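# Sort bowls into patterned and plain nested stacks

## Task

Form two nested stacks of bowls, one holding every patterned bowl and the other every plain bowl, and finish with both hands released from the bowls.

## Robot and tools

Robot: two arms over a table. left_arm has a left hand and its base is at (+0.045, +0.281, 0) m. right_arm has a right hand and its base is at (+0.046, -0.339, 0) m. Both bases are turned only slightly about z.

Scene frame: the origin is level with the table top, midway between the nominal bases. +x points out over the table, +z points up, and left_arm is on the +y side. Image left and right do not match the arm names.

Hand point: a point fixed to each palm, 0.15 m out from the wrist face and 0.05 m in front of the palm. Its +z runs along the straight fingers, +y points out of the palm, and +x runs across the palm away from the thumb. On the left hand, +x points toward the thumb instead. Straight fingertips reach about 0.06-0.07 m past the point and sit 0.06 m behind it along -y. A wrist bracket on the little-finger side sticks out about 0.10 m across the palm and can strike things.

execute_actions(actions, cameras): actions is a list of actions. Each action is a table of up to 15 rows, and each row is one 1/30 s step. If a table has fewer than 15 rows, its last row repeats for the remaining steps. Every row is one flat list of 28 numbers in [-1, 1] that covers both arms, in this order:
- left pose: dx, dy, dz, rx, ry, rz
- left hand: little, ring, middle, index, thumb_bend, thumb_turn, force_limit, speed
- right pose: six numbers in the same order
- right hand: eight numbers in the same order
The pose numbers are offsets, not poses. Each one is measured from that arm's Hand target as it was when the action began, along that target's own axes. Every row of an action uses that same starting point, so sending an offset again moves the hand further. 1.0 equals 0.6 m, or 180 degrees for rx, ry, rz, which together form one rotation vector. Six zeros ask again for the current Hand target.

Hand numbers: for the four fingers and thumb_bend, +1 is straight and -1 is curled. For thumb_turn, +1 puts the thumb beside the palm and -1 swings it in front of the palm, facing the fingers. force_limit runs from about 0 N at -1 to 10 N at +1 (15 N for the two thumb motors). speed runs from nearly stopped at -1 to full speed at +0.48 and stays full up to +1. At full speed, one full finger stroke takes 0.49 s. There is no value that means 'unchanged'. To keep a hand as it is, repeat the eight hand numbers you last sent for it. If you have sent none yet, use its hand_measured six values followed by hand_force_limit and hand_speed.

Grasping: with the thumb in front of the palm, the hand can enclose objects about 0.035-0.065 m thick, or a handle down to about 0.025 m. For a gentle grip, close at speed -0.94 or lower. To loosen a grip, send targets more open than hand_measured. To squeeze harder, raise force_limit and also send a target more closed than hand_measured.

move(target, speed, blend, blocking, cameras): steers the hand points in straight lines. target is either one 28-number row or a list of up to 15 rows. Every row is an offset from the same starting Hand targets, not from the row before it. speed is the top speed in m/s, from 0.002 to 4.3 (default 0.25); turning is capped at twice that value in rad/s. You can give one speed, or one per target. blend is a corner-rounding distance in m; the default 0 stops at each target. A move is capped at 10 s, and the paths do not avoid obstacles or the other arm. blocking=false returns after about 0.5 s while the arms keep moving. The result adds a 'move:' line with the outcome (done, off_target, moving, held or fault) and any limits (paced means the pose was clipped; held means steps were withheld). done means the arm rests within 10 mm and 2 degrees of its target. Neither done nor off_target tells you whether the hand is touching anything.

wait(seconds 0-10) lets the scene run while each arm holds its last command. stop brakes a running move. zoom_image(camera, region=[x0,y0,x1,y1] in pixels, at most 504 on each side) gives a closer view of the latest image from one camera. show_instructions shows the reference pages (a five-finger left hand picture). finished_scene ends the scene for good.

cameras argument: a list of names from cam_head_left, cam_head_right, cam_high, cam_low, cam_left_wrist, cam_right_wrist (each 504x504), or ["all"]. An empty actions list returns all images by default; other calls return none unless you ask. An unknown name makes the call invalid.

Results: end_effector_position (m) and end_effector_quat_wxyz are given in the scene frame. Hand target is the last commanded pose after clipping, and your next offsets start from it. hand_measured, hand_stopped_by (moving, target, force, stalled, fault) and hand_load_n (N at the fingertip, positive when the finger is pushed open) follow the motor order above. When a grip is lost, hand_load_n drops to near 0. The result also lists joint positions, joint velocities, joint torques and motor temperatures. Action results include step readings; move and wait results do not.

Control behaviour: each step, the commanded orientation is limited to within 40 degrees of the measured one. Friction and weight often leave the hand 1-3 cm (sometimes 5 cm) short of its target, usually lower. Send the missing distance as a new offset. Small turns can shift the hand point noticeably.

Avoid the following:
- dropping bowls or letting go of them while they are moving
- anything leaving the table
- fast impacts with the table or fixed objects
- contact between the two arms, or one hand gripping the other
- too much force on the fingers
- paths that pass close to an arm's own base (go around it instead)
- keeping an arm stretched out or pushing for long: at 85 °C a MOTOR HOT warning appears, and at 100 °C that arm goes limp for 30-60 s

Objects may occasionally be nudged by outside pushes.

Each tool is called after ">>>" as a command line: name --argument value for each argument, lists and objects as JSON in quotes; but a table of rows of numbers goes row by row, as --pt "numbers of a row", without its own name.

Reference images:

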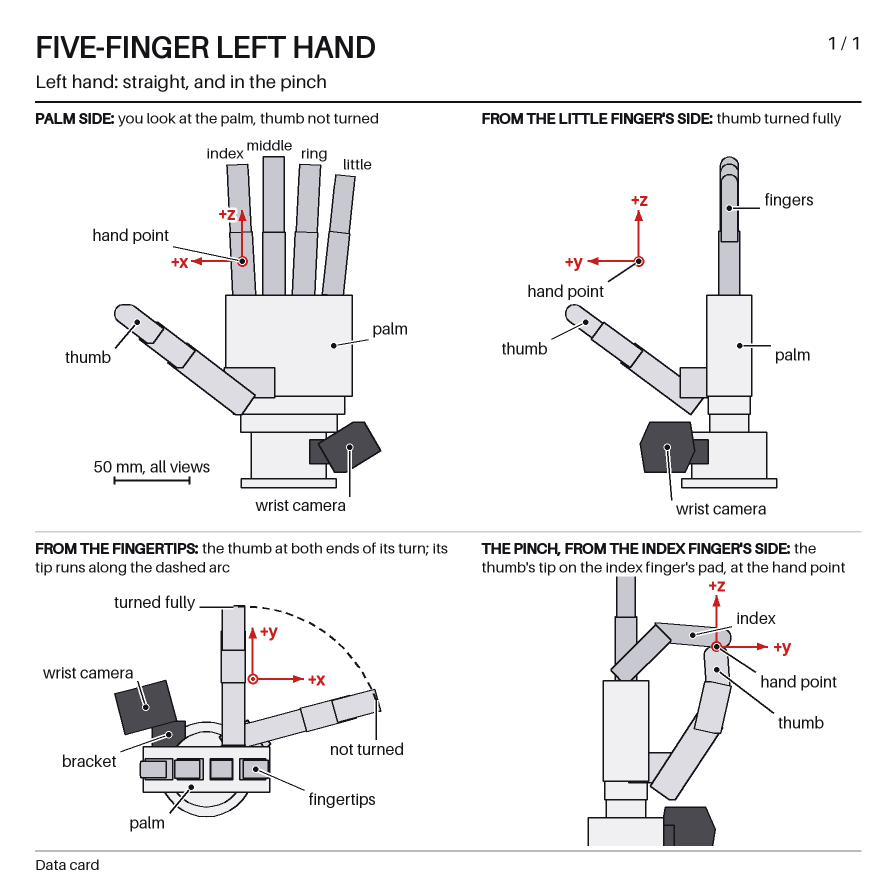

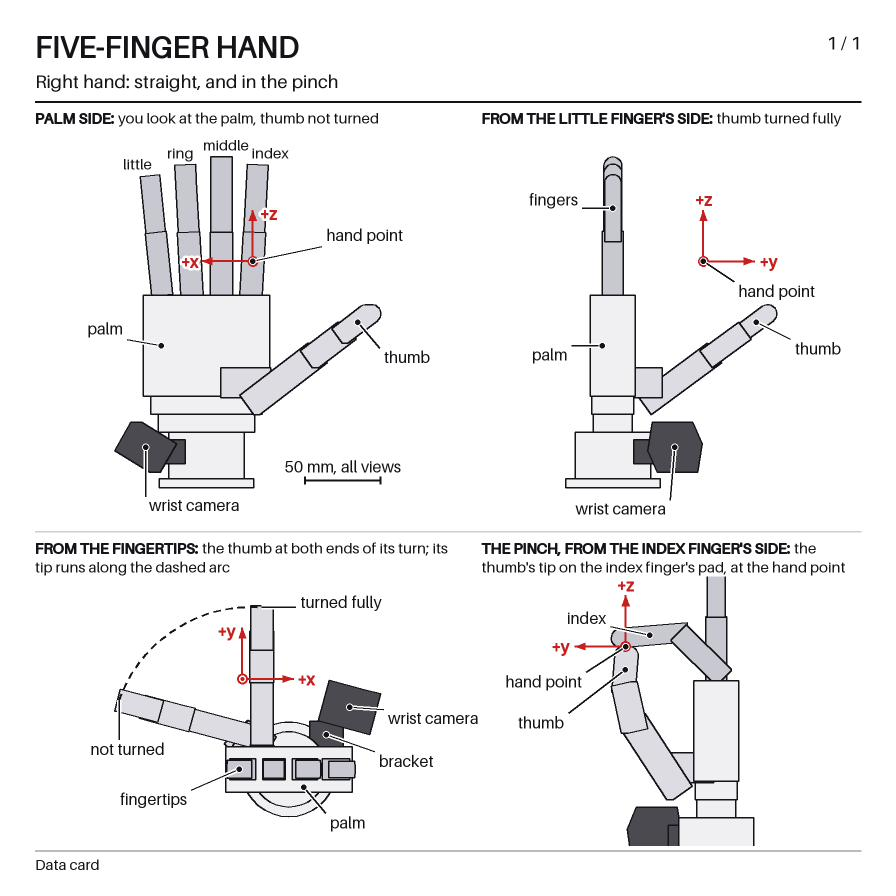

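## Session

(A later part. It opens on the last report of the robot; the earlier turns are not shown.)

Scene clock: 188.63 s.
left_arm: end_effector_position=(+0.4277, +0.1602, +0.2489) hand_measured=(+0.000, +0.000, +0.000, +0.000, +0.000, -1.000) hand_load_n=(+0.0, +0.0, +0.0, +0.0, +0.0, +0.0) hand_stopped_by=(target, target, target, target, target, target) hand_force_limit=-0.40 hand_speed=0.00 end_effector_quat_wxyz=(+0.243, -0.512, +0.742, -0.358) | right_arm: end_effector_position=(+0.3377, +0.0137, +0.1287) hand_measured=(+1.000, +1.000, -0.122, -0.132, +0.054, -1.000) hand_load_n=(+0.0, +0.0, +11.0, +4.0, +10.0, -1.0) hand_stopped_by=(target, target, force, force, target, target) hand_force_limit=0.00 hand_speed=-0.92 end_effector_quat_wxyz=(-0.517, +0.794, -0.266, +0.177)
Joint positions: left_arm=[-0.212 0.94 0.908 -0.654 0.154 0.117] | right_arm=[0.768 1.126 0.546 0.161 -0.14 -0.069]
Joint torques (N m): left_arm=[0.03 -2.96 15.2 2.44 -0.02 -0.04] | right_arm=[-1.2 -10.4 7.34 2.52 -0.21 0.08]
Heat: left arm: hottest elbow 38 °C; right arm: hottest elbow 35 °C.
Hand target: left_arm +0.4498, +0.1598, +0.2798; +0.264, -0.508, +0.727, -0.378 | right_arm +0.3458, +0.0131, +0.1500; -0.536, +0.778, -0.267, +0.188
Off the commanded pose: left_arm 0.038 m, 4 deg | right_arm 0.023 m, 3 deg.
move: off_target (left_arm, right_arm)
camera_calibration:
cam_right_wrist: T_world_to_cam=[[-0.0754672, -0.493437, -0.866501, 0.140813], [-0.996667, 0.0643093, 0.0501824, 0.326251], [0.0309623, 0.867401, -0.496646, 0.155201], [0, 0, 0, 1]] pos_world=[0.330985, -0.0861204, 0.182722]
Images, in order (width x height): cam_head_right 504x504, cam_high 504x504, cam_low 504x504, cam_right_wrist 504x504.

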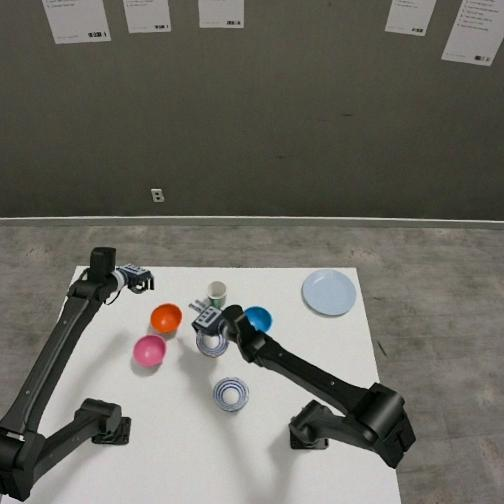

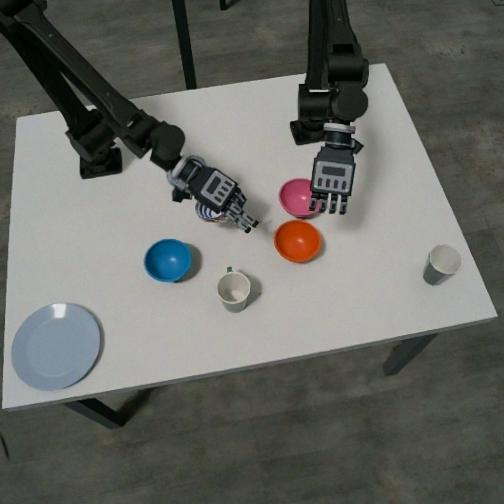

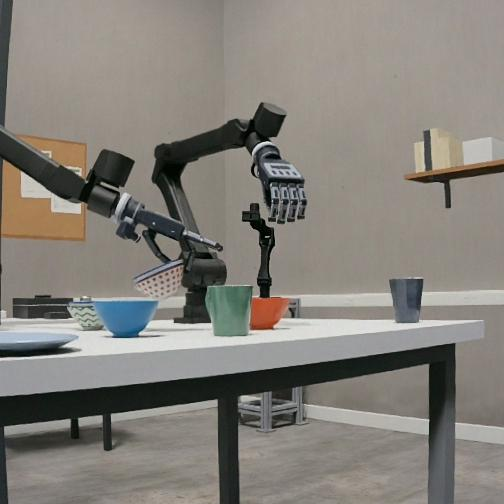

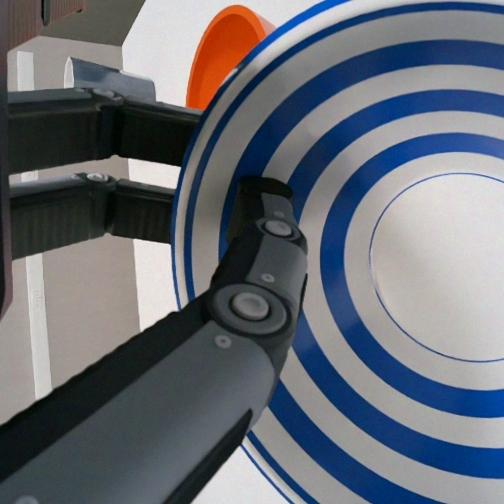

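>>> wait --seconds 0 --cameras '["cam_low","cam_right_wrist"]'

>>> zoom_image --camera "cam_low" --region '[100, 210, 220, 330]'

Scene clock: 190.50 s.
left_arm: end_effector_position=(+0.4277, +0.1602, +0.2489) hand_measured=(+0.000, +0.000, +0.000, +0.000, +0.000, -1.000) hand_load_n=(+0.0, +0.0, +0.0, +0.0, +0.0, +0.0) hand_stopped_by=(target, target, target, target, target, target) hand_force_limit=-0.40 hand_speed=0.00 end_effector_quat_wxyz=(+0.243, -0.512, +0.742, -0.358) | right_arm: end_effector_position=(+0.3377, +0.0137, +0.1287) hand_measured=(+1.000, +1.000, -0.122, -0.132, +0.054, -1.000) hand_load_n=(+0.0, -0.5, +11.0, +4.0, +10.0, -1.5) hand_stopped_by=(target, target, force, force, target, target) hand_force_limit=0.00 hand_speed=-0.92 end_effector_quat_wxyz=(-0.517, +0.794, -0.266, +0.177)
Joint positions: left_arm=[-0.212 0.94 0.908 -0.654 0.154 0.117] | right_arm=[0.768 1.126 0.546 0.161 -0.14 -0.069]
Joint torques (N m): left_arm=[0.03 -3.08 15.17 2.45 -0.02 -0.04] | right_arm=[-1.2 -10.4 7.41 2.54 -0.2 0.08]
Heat: left arm: hottest elbow 38 °C; right arm: hottest elbow 35 °C.
Hand target: left_arm +0.4498, +0.1598, +0.2798; +0.264, -0.508, +0.727, -0.378 | right_arm +0.3458, +0.0131, +0.1500; -0.536, +0.778, -0.267, +0.188
Off the commanded pose: left_arm 0.038 m, 4 deg | right_arm 0.023 m, 3 deg.
camera_calibration:
cam_right_wrist: T_world_to_cam=[[-0.0754672, -0.493437, -0.866501, 0.140813], [-0.996667, 0.0643093, 0.0501824, 0.326251], [0.0309623, 0.867401, -0.496646, 0.155201], [0, 0, 0, 1]] pos_world=[0.330985, -0.0861204, 0.182722]
Images, in order (width x height): cam_low 504x504, cam_right_wrist 504x504.

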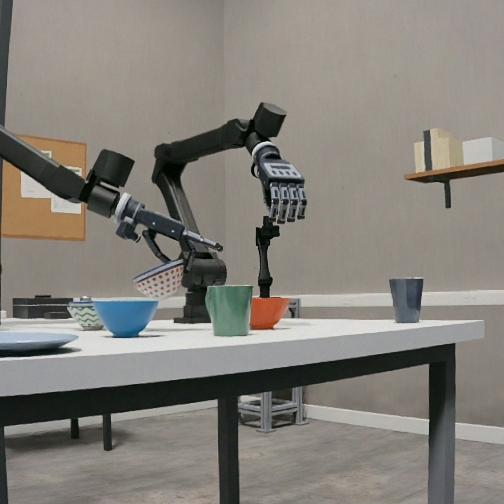

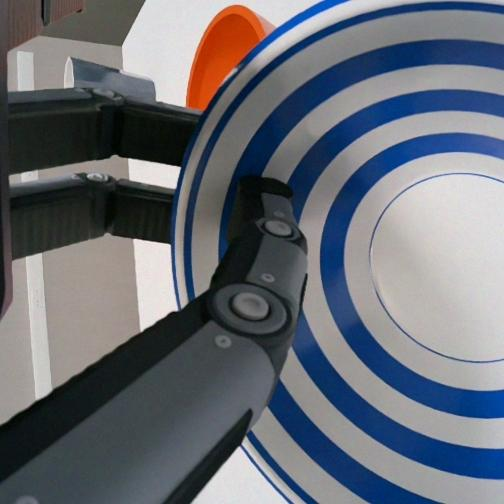

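Scaled by 4.200 from the camera's 504x504 image, which has a finer 720x720 frame.

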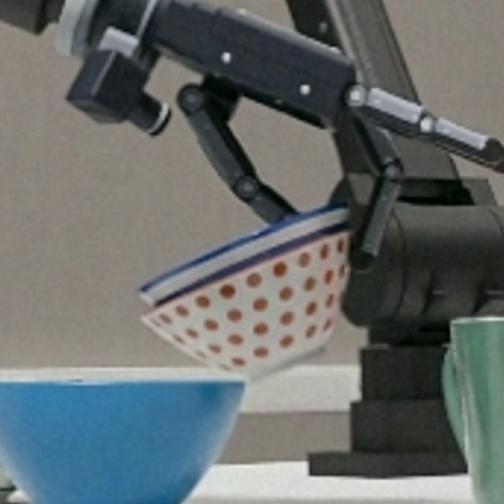

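>>> move --target '[0,0,0,0,0,0, 0,0,0,0,0,-1,-0.4,0.0, -0.0168,-0.0638,-0.0902,-0.1239,0,0, 1,1,-0.6,-0.6,0.05,-1,0.0,-0.92]' --speed 0.08 --cameras '["cam_head_right","cam_high","cam_low","cam_right_wrist"]'

>>> zoom_image --camera "cam_low" --region '[80, 190, 220, 330]'

Scene clock: 194.90 s.
left_arm: end_effector_position=(+0.4277, +0.1602, +0.2489) hand_measured=(+0.000, +0.000, +0.000, +0.000, +0.000, -1.000) hand_load_n=(+0.0, +0.0, +0.0, +0.0, +0.0, +0.0) hand_stopped_by=(target, target, target, target, target, target) hand_force_limit=-0.40 hand_speed=0.00 end_effector_quat_wxyz=(+0.243, -0.512, +0.742, -0.358) | right_arm: end_effector_position=(+0.3000, -0.0322, +0.1612) hand_measured=(+1.000, +1.000, -0.122, -0.132, +0.054, -1.000) hand_load_n=(+0.0, -0.5, +12.5, +4.0, +11.0, -1.0) hand_stopped_by=(target, target, force, force, target, target) hand_force_limit=0.00 hand_speed=-0.92 end_effector_quat_wxyz=(-0.339, +0.878, -0.317, +0.116)
Joint positions: left_arm=[-0.212 0.94 0.908 -0.654 0.154 0.117] | right_arm=[0.78 1.057 0.811 -0.595 -0.08 -0.073]
Joint torques (N m): left_arm=[0.15 -3.14 15.17 2.45 -0.02 -0.06] | right_arm=[0.91 -8.41 12.92 1.52 -0.01 -0.08]
Heat: left arm: hottest elbow 38 °C; right arm: hottest elbow 35 °C.
Hand target: left_arm +0.4498, +0.1598, +0.2798; +0.264, -0.508, +0.727, -0.378 | right_arm +0.3148, -0.0096, +0.2050; -0.375, +0.867, -0.299, +0.133
Off the commanded pose: left_arm 0.038 m, 4 deg | right_arm 0.051 m, 5 deg.
move: off_target (left_arm, right_arm)
camera_calibration:
cam_right_wrist: T_world_to_cam=[[-0.304823, -0.727969, -0.614121, 0.164029], [-0.94553, 0.153951, 0.28683, 0.23932], [-0.114258, 0.668102, -0.735244, 0.287972], [0, 0, 0, 1]] pos_world=[0.309188, -0.10983, 0.243819]
Images, in order (width x height): cam_head_right 504x504, cam_high 504x504, cam_low 504x504, cam_right_wrist 504x504.

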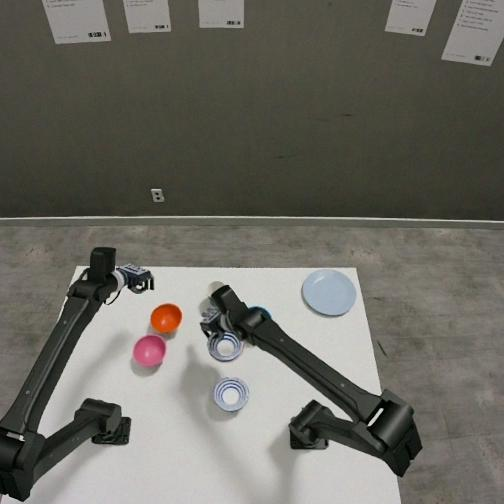

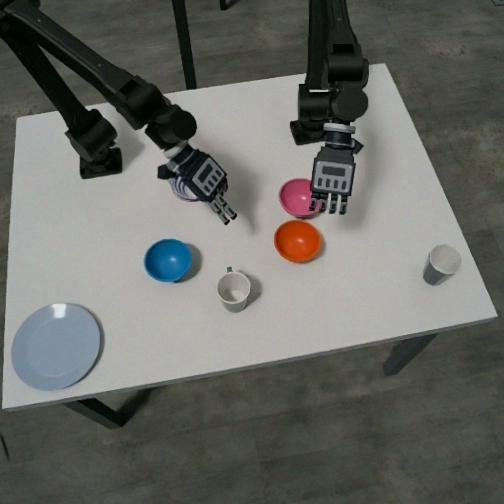

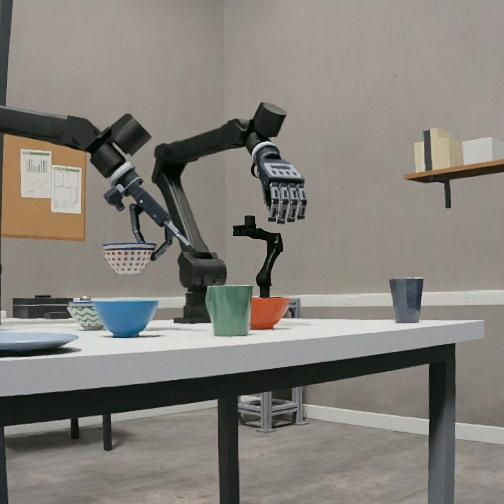

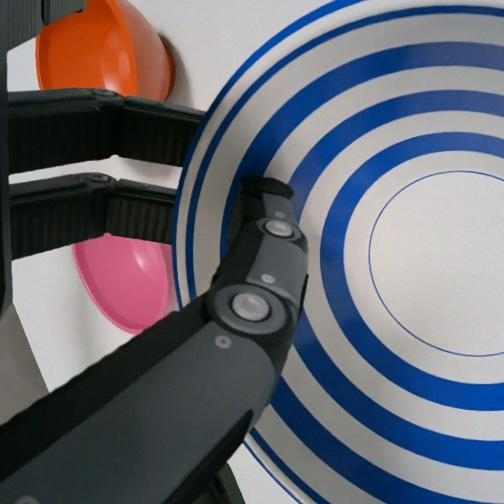

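Scaled by 3.600 from the camera's 504x504 image, which has a finer 720x720 frame.

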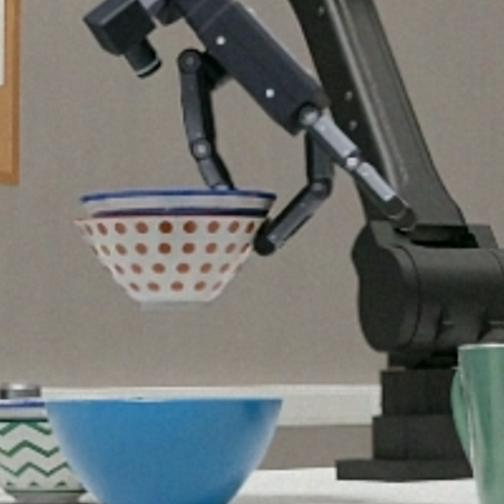

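>>> move --target '[0,0,0,0,0,0, 0,0,0,0,0,-1,-0.4,0.0, -0.1718,0.1223,-0.1287,0,-0.065,-0.0606, 1,1,-0.6,-0.6,0.05,-1,0.0,-0.92]' --speed 0.1 --cameras '["cam_head_right","cam_high","cam_low","cam_right_wrist"]'

>>> zoom_image --camera "cam_low" --region '[50, 220, 170, 340]'

>>> zoom_image --camera "cam_high" --region '[140, 120, 250, 230]'

>>> zoom_image --camera "cam_head_right" --region '[180, 340, 280, 440]'

Scene clock: 197.90 s.
left_arm: end_effector_position=(+0.4277, +0.1602, +0.2489) hand_measured=(+0.000, +0.000, +0.000, +0.000, +0.000, -1.000) hand_load_n=(+0.0, +0.0, +0.0, +0.0, +0.0, +0.0) hand_stopped_by=(target, target, target, target, target, target) hand_force_limit=-0.40 hand_speed=0.00 end_effector_quat_wxyz=(+0.243, -0.512, +0.742, -0.358) | right_arm: end_effector_position=(+0.1722, -0.0322, +0.1921) hand_measured=(+1.000, +1.000, -0.122, -0.132, +0.054, -1.000) hand_load_n=(+0.0, +0.0, +12.5, +4.5, +11.5, -1.0) hand_stopped_by=(target, target, force, force, target, target) hand_force_limit=0.00 hand_speed=-0.92 end_effector_quat_wxyz=(-0.375, +0.906, -0.178, +0.078)
Joint positions: left_arm=[-0.212 0.94 0.908 -0.654 0.154 0.117] | right_arm=[1.064 0.794 0.732 -0.725 -0.079 -0.09]
Joint torques (N m): left_arm=[0.09 -3.02 15.17 2.47 -0.01 -0.04] | right_arm=[0.79 -6.18 8.17 1.58 0.01 0.11]
Heat: left arm: hottest elbow 38 °C; right arm: hottest elbow 36 °C.
Hand target: left_arm +0.4498, +0.1598, +0.2798; +0.264, -0.508, +0.727, -0.378 | right_arm +0.1679, -0.0297, +0.2033; -0.389, +0.901, -0.175, +0.079
Off the commanded pose: left_arm 0.038 m, 4 deg | right_arm 0.012 m, 2 deg.
move: off_target (left_arm, right_arm)
camera_calibration:
cam_right_wrist: T_world_to_cam=[[-0.0553182, -0.758765, -0.649011, 0.106774], [-0.959514, -0.139392, 0.244749, 0.110704], [-0.276174, 0.636275, -0.720335, 0.320105], [0, 0, 0, 1]] pos_world=[0.200533, -0.107227, 0.272786]
Images, in order (width x height): cam_head_right 504x504, cam_high 504x504, cam_low 504x504, cam_right_wrist 504x504.

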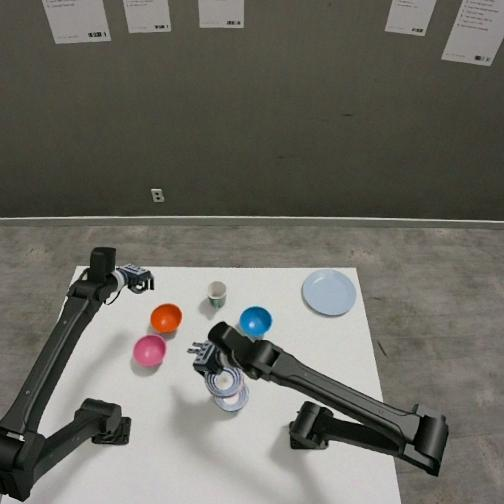

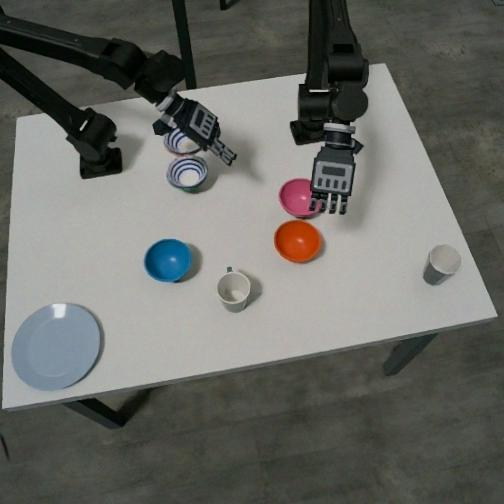

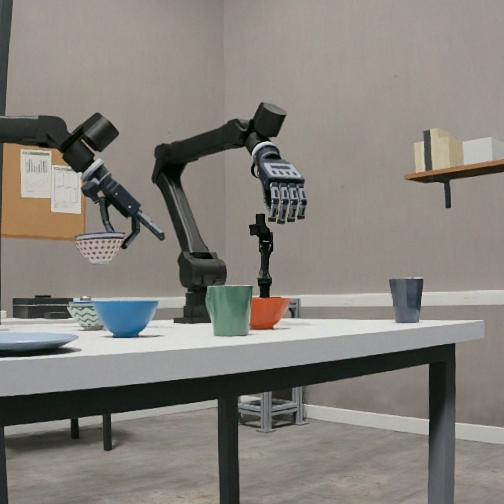

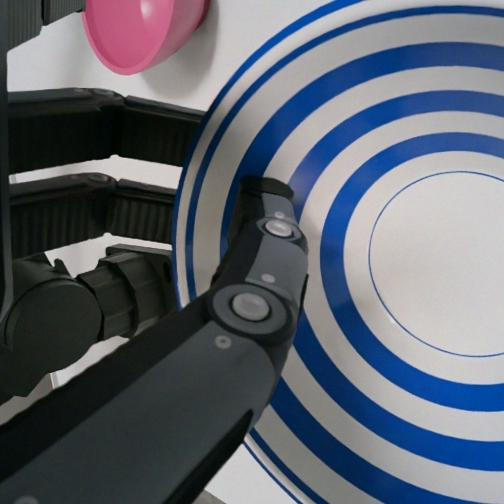

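Scaled by 4.200 from the camera's 504x504 image, which has a finer 720x720 frame.

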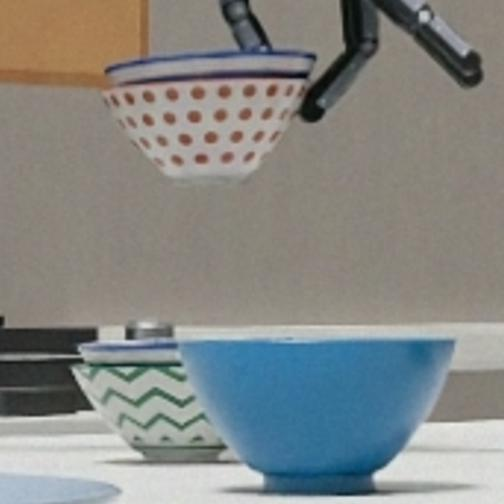

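Scaled by 4.582 from the camera's 504x504 image, which has a finer 720x720 frame.

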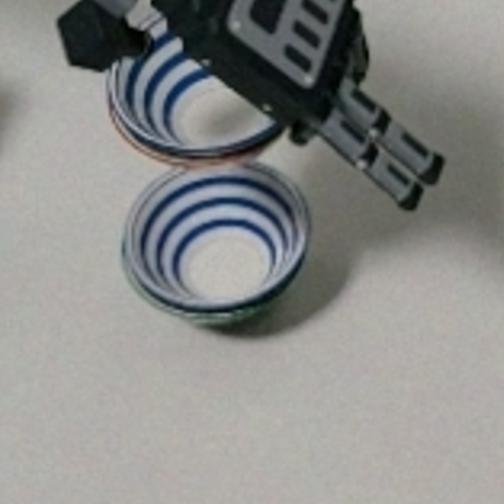

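Scaled by 5.040 from the camera's 504x504 image, which has a finer 720x720 frame.

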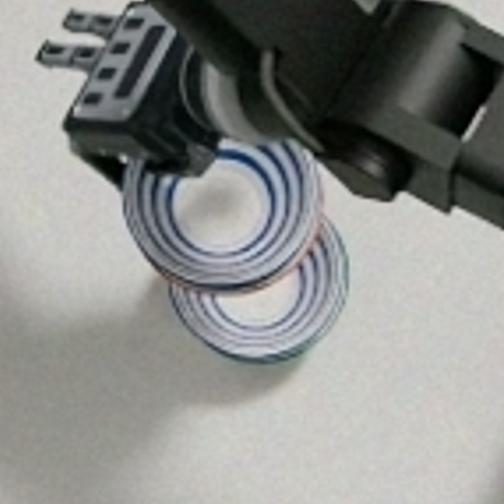

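>>> move --target '[0,0,0,0,0,0, 0,0,0,0,0,-1,-0.4,0.0, 0.0215,0.1083,0.0705,-0.02,0,0, 1,1,-0.6,-0.6,0.05,-1,0.0,-0.92]' --speed 0.08 --cameras '["cam_head_right","cam_high","cam_low","cam_right_wrist"]'

>>> zoom_image --camera "cam_low" --region '[50, 240, 150, 340]'

>>> zoom_image --camera "cam_high" --region '[140, 120, 240, 220]'

>>> zoom_image --camera "cam_head_right" --region '[180, 350, 270, 440]'

Scene clock: 202.90 s.
left_arm: end_effector_position=(+0.4277, +0.1602, +0.2489) hand_measured=(+0.000, +0.000, +0.000, +0.000, +0.000, -1.000) hand_load_n=(+0.0, +0.0, +0.0, +0.0, +0.0, +0.0) hand_stopped_by=(target, target, target, target, target, target) hand_force_limit=-0.40 hand_speed=0.00 end_effector_quat_wxyz=(+0.243, -0.512, +0.742, -0.358) | right_arm: end_effector_position=(+0.1666, -0.0527, +0.1205) hand_measured=(+1.000, +1.000, -0.122, -0.132, +0.054, -1.000) hand_load_n=(+0.0, +0.0, +12.5, +4.5, +11.5, -1.0) hand_stopped_by=(target, target, force, force, target, target) hand_force_limit=0.00 hand_speed=-0.92 end_effector_quat_wxyz=(-0.347, +0.918, -0.178, +0.066)
Joint positions: left_arm=[-0.212 0.94 0.908 -0.654 0.154 0.117] | right_arm=[1.036 0.811 0.573 -0.616 -0.106 -0.117]
Joint torques (N m): left_arm=[0.03 -3.08 15.21 2.43 -0.02 -0.04] | right_arm=[-1.2 -4.07 7.97 2.51 -0.24 -0.08]
Heat: left arm: hottest elbow 38 °C; right arm: hottest elbow 36 °C.
Hand target: left_arm +0.4498, +0.1598, +0.2798; +0.264, -0.508, +0.727, -0.378 | right_arm +0.1751, -0.0473, +0.1271; -0.361, +0.912, -0.178, +0.073
Off the commanded pose: left_arm 0.038 m, 4 deg | right_arm 0.012 m, 2 deg.
move: off_target (left_arm, right_arm)
camera_calibration:
cam_right_wrist: T_world_to_cam=[[-0.068659, -0.793702, -0.604419, 0.0394611], [-0.949205, -0.134509, 0.284458, 0.113749], [-0.307075, 0.593249, -0.744151, 0.285694], [0, 0, 0, 1]] pos_world=[0.19841, -0.122867, 0.204094]
Images, in order (width x height): cam_head_right 504x504, cam_high 504x504, cam_low 504x504, cam_right_wrist 504x504.

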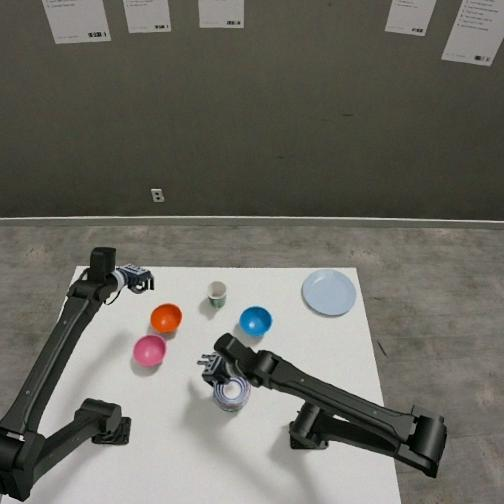

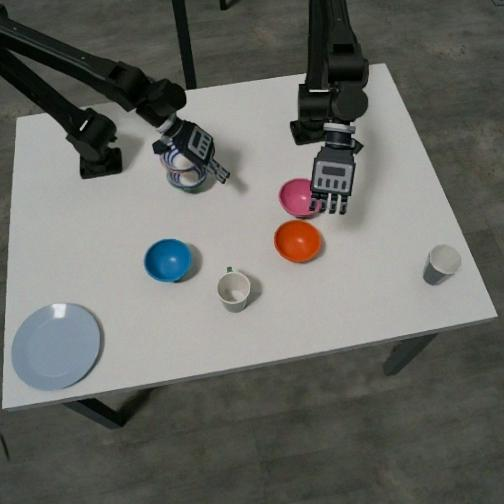

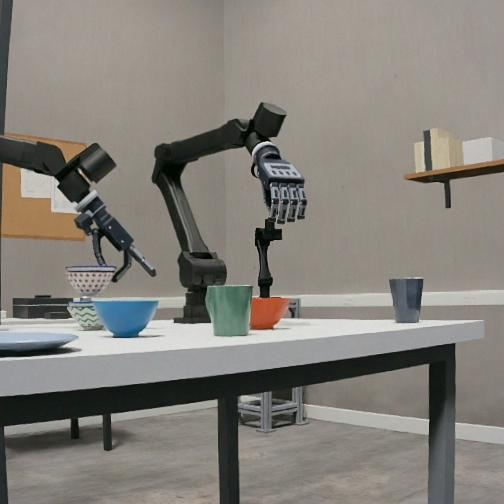

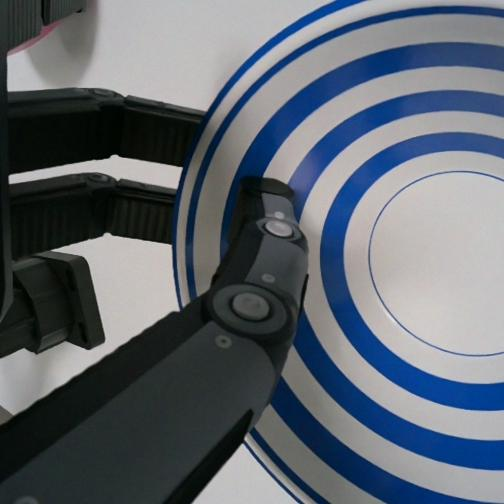

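Scaled by 5.040 from the camera's 504x504 image, which has a finer 720x720 frame.

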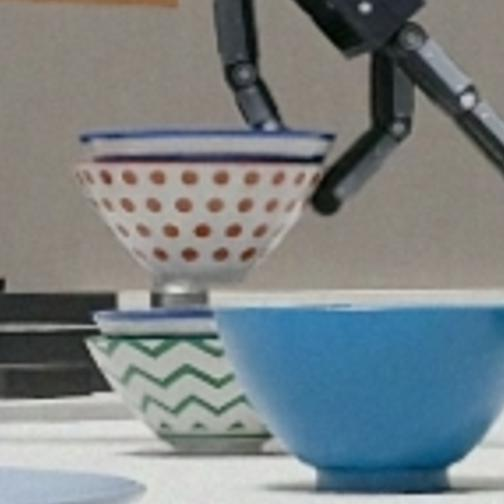

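Scaled by 5.040 from the camera's 504x504 image, which has a finer 720x720 frame.

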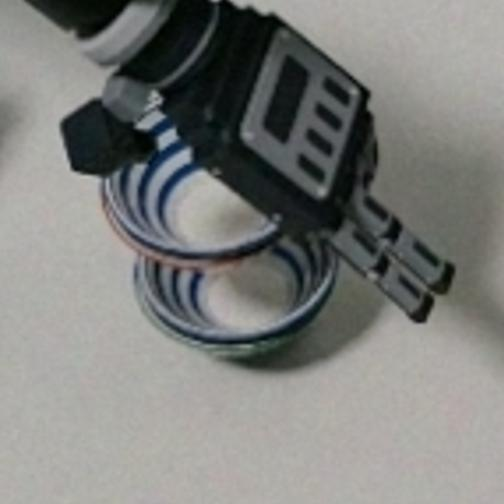

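Scaled by 5.600 from the camera's 504x504 image, which has a finer 720x720 frame.

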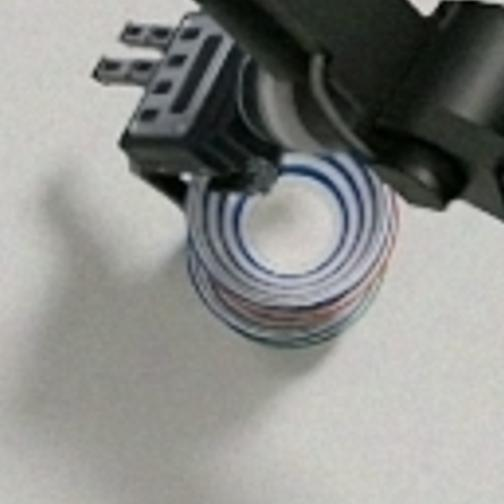

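>>> move --target '[0,0,0,0,0,0, 0,0,0,0,0,-1,-0.4,0.0, 0.0022,0.0193,0.0322,0,0,0, 1,1,-0.6,-0.6,0.05,-1,0.0,-0.92]' --speed 0.05 --cameras '["cam_head_right","cam_high","cam_low"]'

>>> zoom_image --camera "cam_low" --region '[50, 240, 150, 340]'

>>> zoom_image --camera "cam_high" --region '[140, 120, 240, 220]'

>>> zoom_image --camera "cam_head_right" --region '[180, 350, 270, 440]'

Scene clock: 205.47 s.
left_arm: end_effector_position=(+0.4277, +0.1602, +0.2489) hand_measured=(+0.000, +0.000, +0.000, +0.000, +0.000, -1.000) hand_load_n=(+0.0, +0.5, +0.0, +0.0, +0.0, +0.0) hand_stopped_by=(target, target, target, target, target, target) hand_force_limit=-0.40 hand_speed=0.00 end_effector_quat_wxyz=(+0.243, -0.512, +0.742, -0.358) | right_arm: end_effector_position=(+0.1697, -0.0486, +0.0993) hand_measured=(+1.000, +1.000, -0.122, -0.132, +0.054, -1.000) hand_load_n=(+0.0, +0.0, +12.5, +4.5, +11.5, -1.0) hand_stopped_by=(target, target, force, force, target, target) hand_force_limit=0.00 hand_speed=-0.92 end_effector_quat_wxyz=(-0.348, +0.918, -0.178, +0.066)
Joint positions: left_arm=[-0.212 0.94 0.908 -0.654 0.154 0.117] | right_arm=[1.034 0.851 0.532 -0.534 -0.108 -0.119]
Joint torques (N m): left_arm=[-0.03 -2.84 15.21 2.41 -0.01 -0.03] | right_arm=[-1.2 -4.31 7.76 2.48 -0.24 -0.09]
Heat: left arm: hottest elbow 38 °C; right arm: hottest elbow 36 °C.
Hand target: left_arm +0.4498, +0.1598, +0.2798; +0.264, -0.508, +0.727, -0.378 | right_arm +0.1782, -0.0435, +0.1050; -0.361, +0.913, -0.178, +0.073
Off the commanded pose: left_arm 0.038 m, 4 deg | right_arm 0.012 m, 2 deg.
move: off_target (left_arm, right_arm)
Images, in order (width x height): cam_head_right 504x504, cam_high 504x504, cam_low 504x504.

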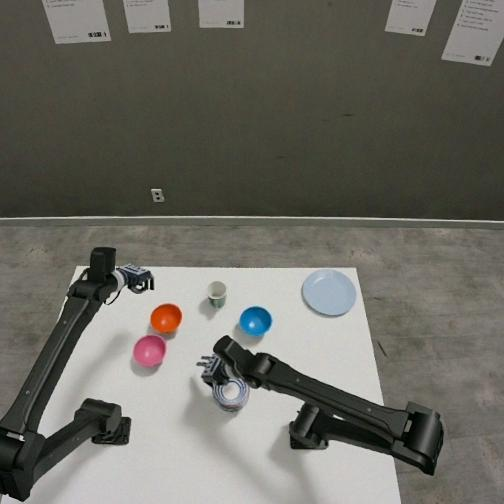

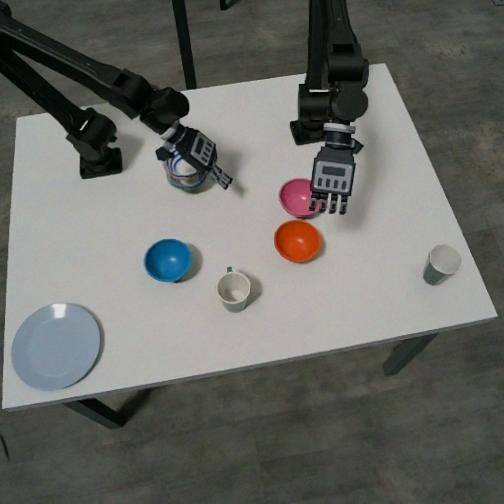

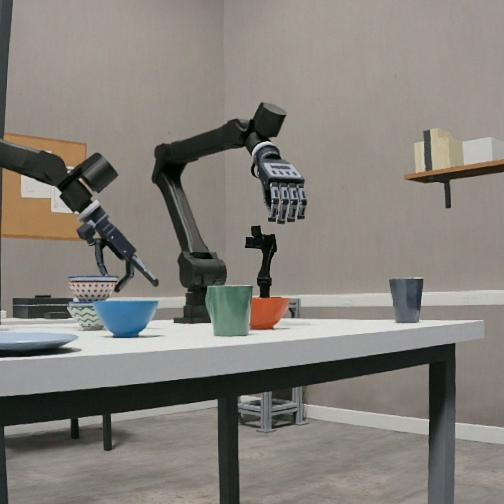

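Scaled by 5.040 from the camera's 504x504 image, which has a finer 720x720 frame.

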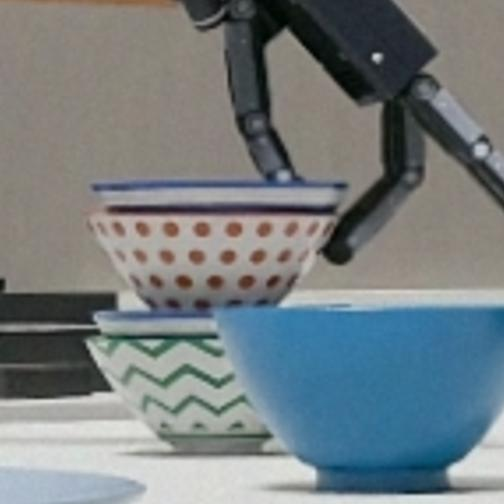

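Scaled by 5.040 from the camera's 504x504 image, which has a finer 720x720 frame.

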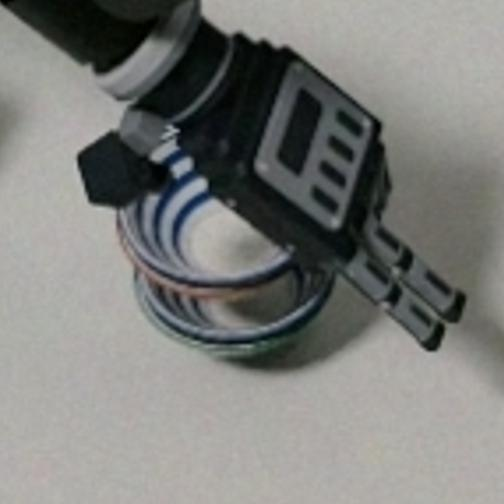

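Scaled by 5.600 from the camera's 504x504 image, which has a finer 720x720 frame.

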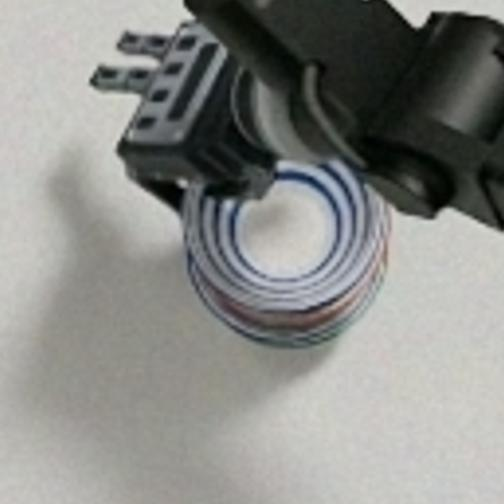

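>>> move --target '[0,0,0,0,0,0, 0,0,0,0,0,-1,-0.4,0.0, 0.0009,0.0189,0.0234,0,0,0, 1,1,-0.6,-0.6,0.05,-1,0.0,-0.92]' --speed 0.04 --cameras '["cam_head_right","cam_high","cam_low"]'

>>> zoom_image --camera "cam_low" --region '[50, 240, 150, 340]'

>>> zoom_image --camera "cam_high" --region '[150, 140, 220, 210]'

>>> zoom_image --camera "cam_head_right" --region '[200, 360, 260, 420]'

Scene clock: 207.90 s.
left_arm: end_effector_position=(+0.4277, +0.1602, +0.2489) hand_measured=(+0.000, +0.000, +0.000, +0.000, +0.000, -1.000) hand_load_n=(+0.0, +0.0, +0.0, +0.0, +0.0, +0.0) hand_stopped_by=(target, target, target, target, target, target) hand_force_limit=-0.40 hand_speed=0.00 end_effector_quat_wxyz=(+0.243, -0.512, +0.742, -0.358) | right_arm: end_effector_position=(+0.1709, -0.0472, +0.0823) hand_measured=(+1.000, +1.000, -0.122, -0.132, +0.054, -1.000) hand_load_n=(+0.0, +0.0, +12.5, +4.0, +11.5, -1.0) hand_stopped_by=(target, target, force, force, target, target) hand_force_limit=0.00 hand_speed=-0.92 end_effector_quat_wxyz=(-0.349, +0.918, -0.177, +0.067)
Joint positions: left_arm=[-0.212 0.94 0.908 -0.654 0.154 0.117] | right_arm=[1.032 0.881 0.498 -0.468 -0.109 -0.12]
Joint torques (N m): left_arm=[0.09 -3.08 15.21 2.45 -0.02 -0.04] | right_arm=[-1.26 -4.42 7.54 2.52 -0.24 -0.09]
Heat: left arm: hottest elbow 39 °C; right arm: hottest elbow 36 °C.
Hand target: left_arm +0.4498, +0.1598, +0.2798; +0.264, -0.508, +0.727, -0.378 | right_arm +0.1793, -0.0425, +0.0870; -0.361, +0.913, -0.178, +0.073
Off the commanded pose: left_arm 0.038 m, 4 deg | right_arm 0.011 m, 2 deg.
move: off_target (left_arm, right_arm)
Images, in order (width x height): cam_head_right 504x504, cam_high 504x504, cam_low 504x504.

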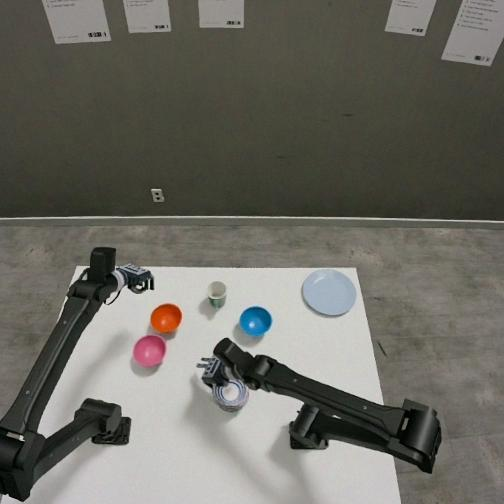

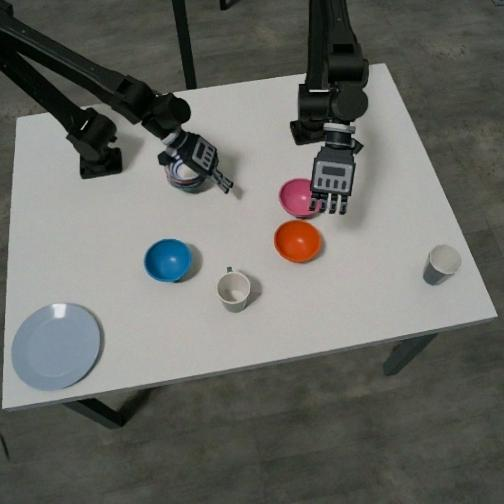

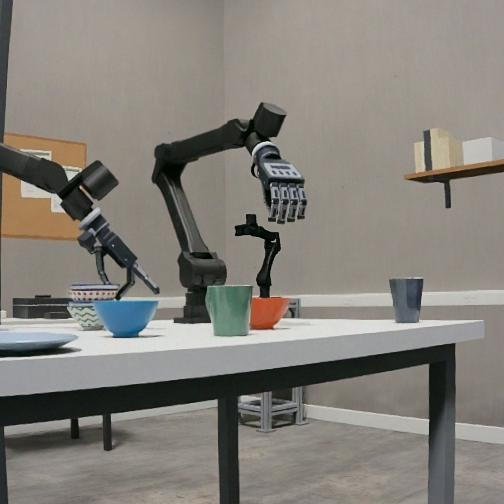

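Scaled by 5.040 from the camera's 504x504 image, which has a finer 720x720 frame.

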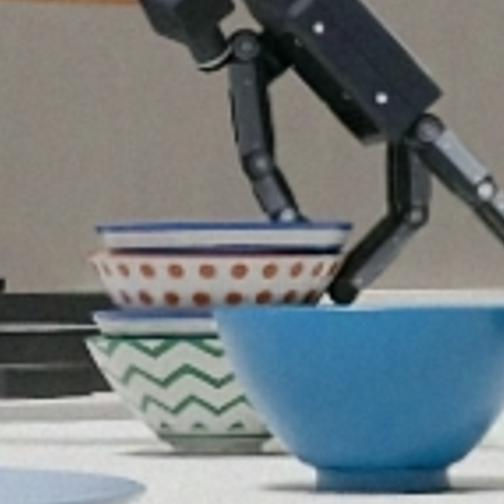

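Scaled by 7.200 from the camera's 504x504 image, which has a finer 720x720 frame.

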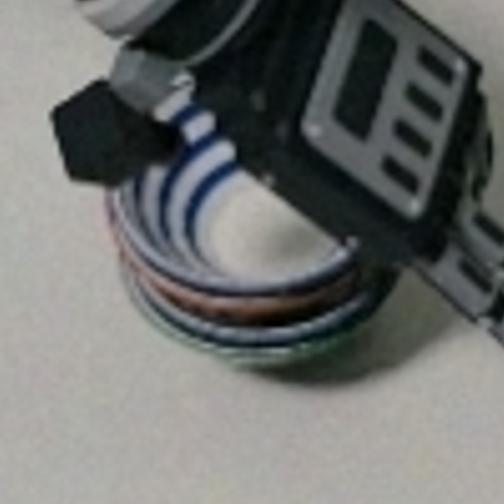

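Scaled by 8.400 from the camera's 504x504 image, which has a finer 720x720 frame.

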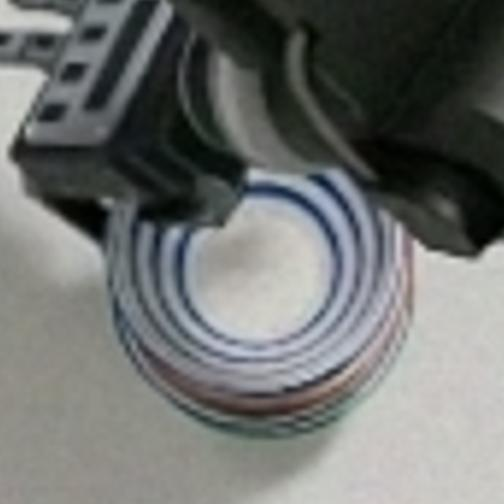

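>>> move --target '[0,0,0,0,0,0, 0,0,0,0,0,-1,-0.4,0.0, 0.0003,0.0112,0.0124,0,0,0, 1,1,-0.6,-0.6,0.05,-1,0.0,-0.92]' --speed 0.03 --cameras '["cam_head_right","cam_high","cam_low"]'

>>> zoom_image --camera "cam_low" --region '[60, 260, 130, 330]'

>>> zoom_image --camera "cam_high" --region '[150, 140, 220, 210]'

>>> zoom_image --camera "cam_head_right" --region '[200, 360, 260, 420]'

Scene clock: 209.33 s.
left_arm: end_effector_position=(+0.4277, +0.1602, +0.2489) hand_measured=(+0.000, +0.000, +0.000, +0.000, +0.000, -1.000) hand_load_n=(+0.0, +0.0, +0.0, +0.0, +0.0, +0.0) hand_stopped_by=(target, target, target, target, target, target) hand_force_limit=-0.40 hand_speed=0.00 end_effector_quat_wxyz=(+0.243, -0.512, +0.742, -0.358) | right_arm: end_effector_position=(+0.1730, -0.0437, +0.0771) hand_measured=(+1.000, +1.000, -0.122, -0.132, +0.054, -1.000) hand_load_n=(+0.0, +0.0, +12.5, +4.0, +11.5, -0.5) hand_stopped_by=(target, target, force, force, target, target) hand_force_limit=0.00 hand_speed=-0.92 end_effector_quat_wxyz=(-0.356, +0.915, -0.176, +0.069)
Joint positions: left_arm=[-0.212 0.94 0.908 -0.654 0.154 0.117] | right_arm=[1.031 0.894 0.483 -0.424 -0.11 -0.12]
Joint torques (N m): left_arm=[-0.03 -3.08 15.21 2.45 -0.02 -0.04] | right_arm=[-1.2 -4.07 7.15 2.44 -0.21 -0.09]
Heat: left arm: hottest elbow 39 °C; right arm: hottest elbow 36 °C.
Hand target: left_arm +0.4498, +0.1598, +0.2798; +0.264, -0.508, +0.727, -0.378 | right_arm +0.1796, -0.0423, +0.0771; -0.361, +0.912, -0.178, +0.073
Off the commanded pose: left_arm 0.038 m, 4 deg | right_arm 0.007 m, 1 deg.
move: off_target (left_arm)
Images, in order (width x height): cam_head_right 504x504, cam_high 504x504, cam_low 504x504.

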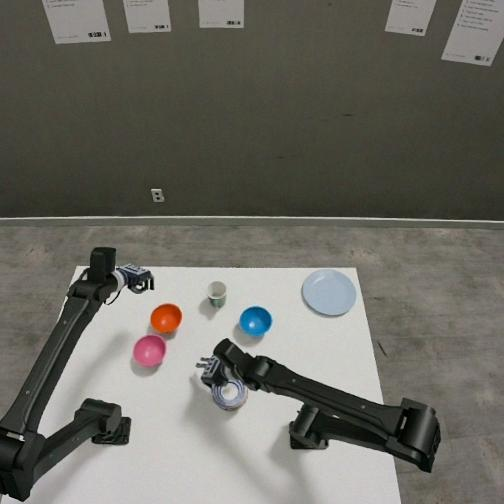

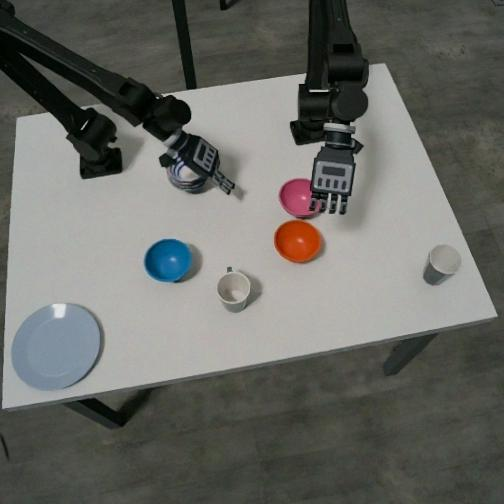

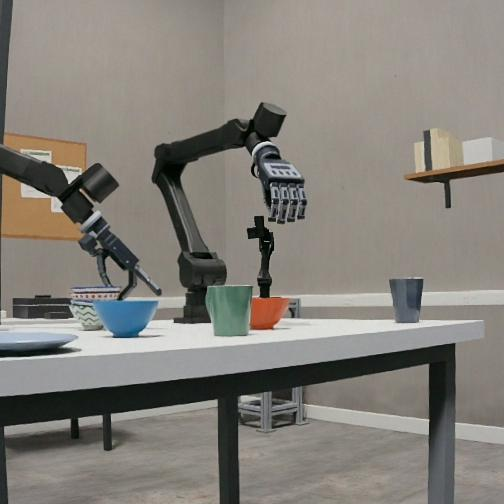

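Scaled by 7.200 from the camera's 504x504 image, which has a finer 720x720 frame.

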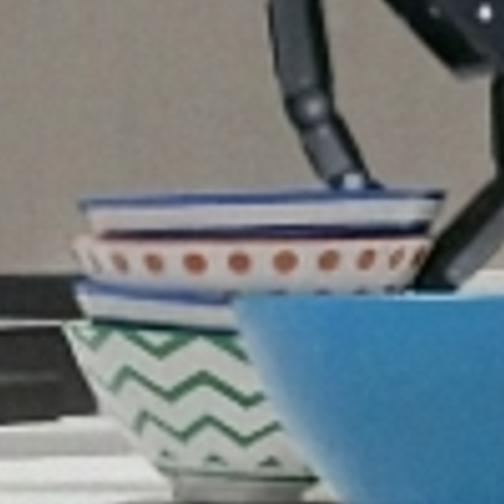

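Scaled by 7.200 from the camera's 504x504 image, which has a finer 720x720 frame.

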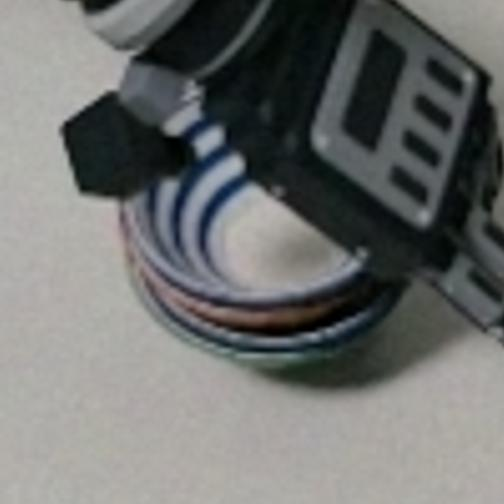

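Scaled by 8.400 from the camera's 504x504 image, which has a finer 720x720 frame.

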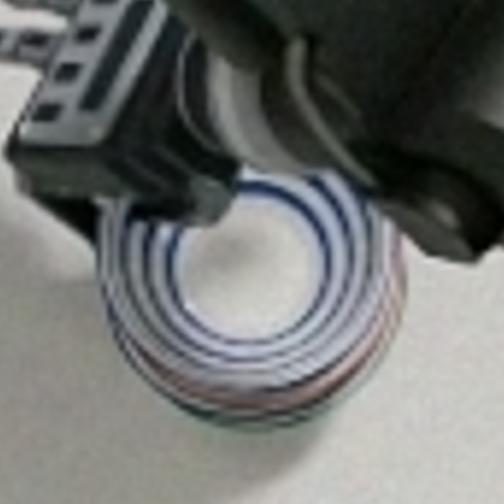

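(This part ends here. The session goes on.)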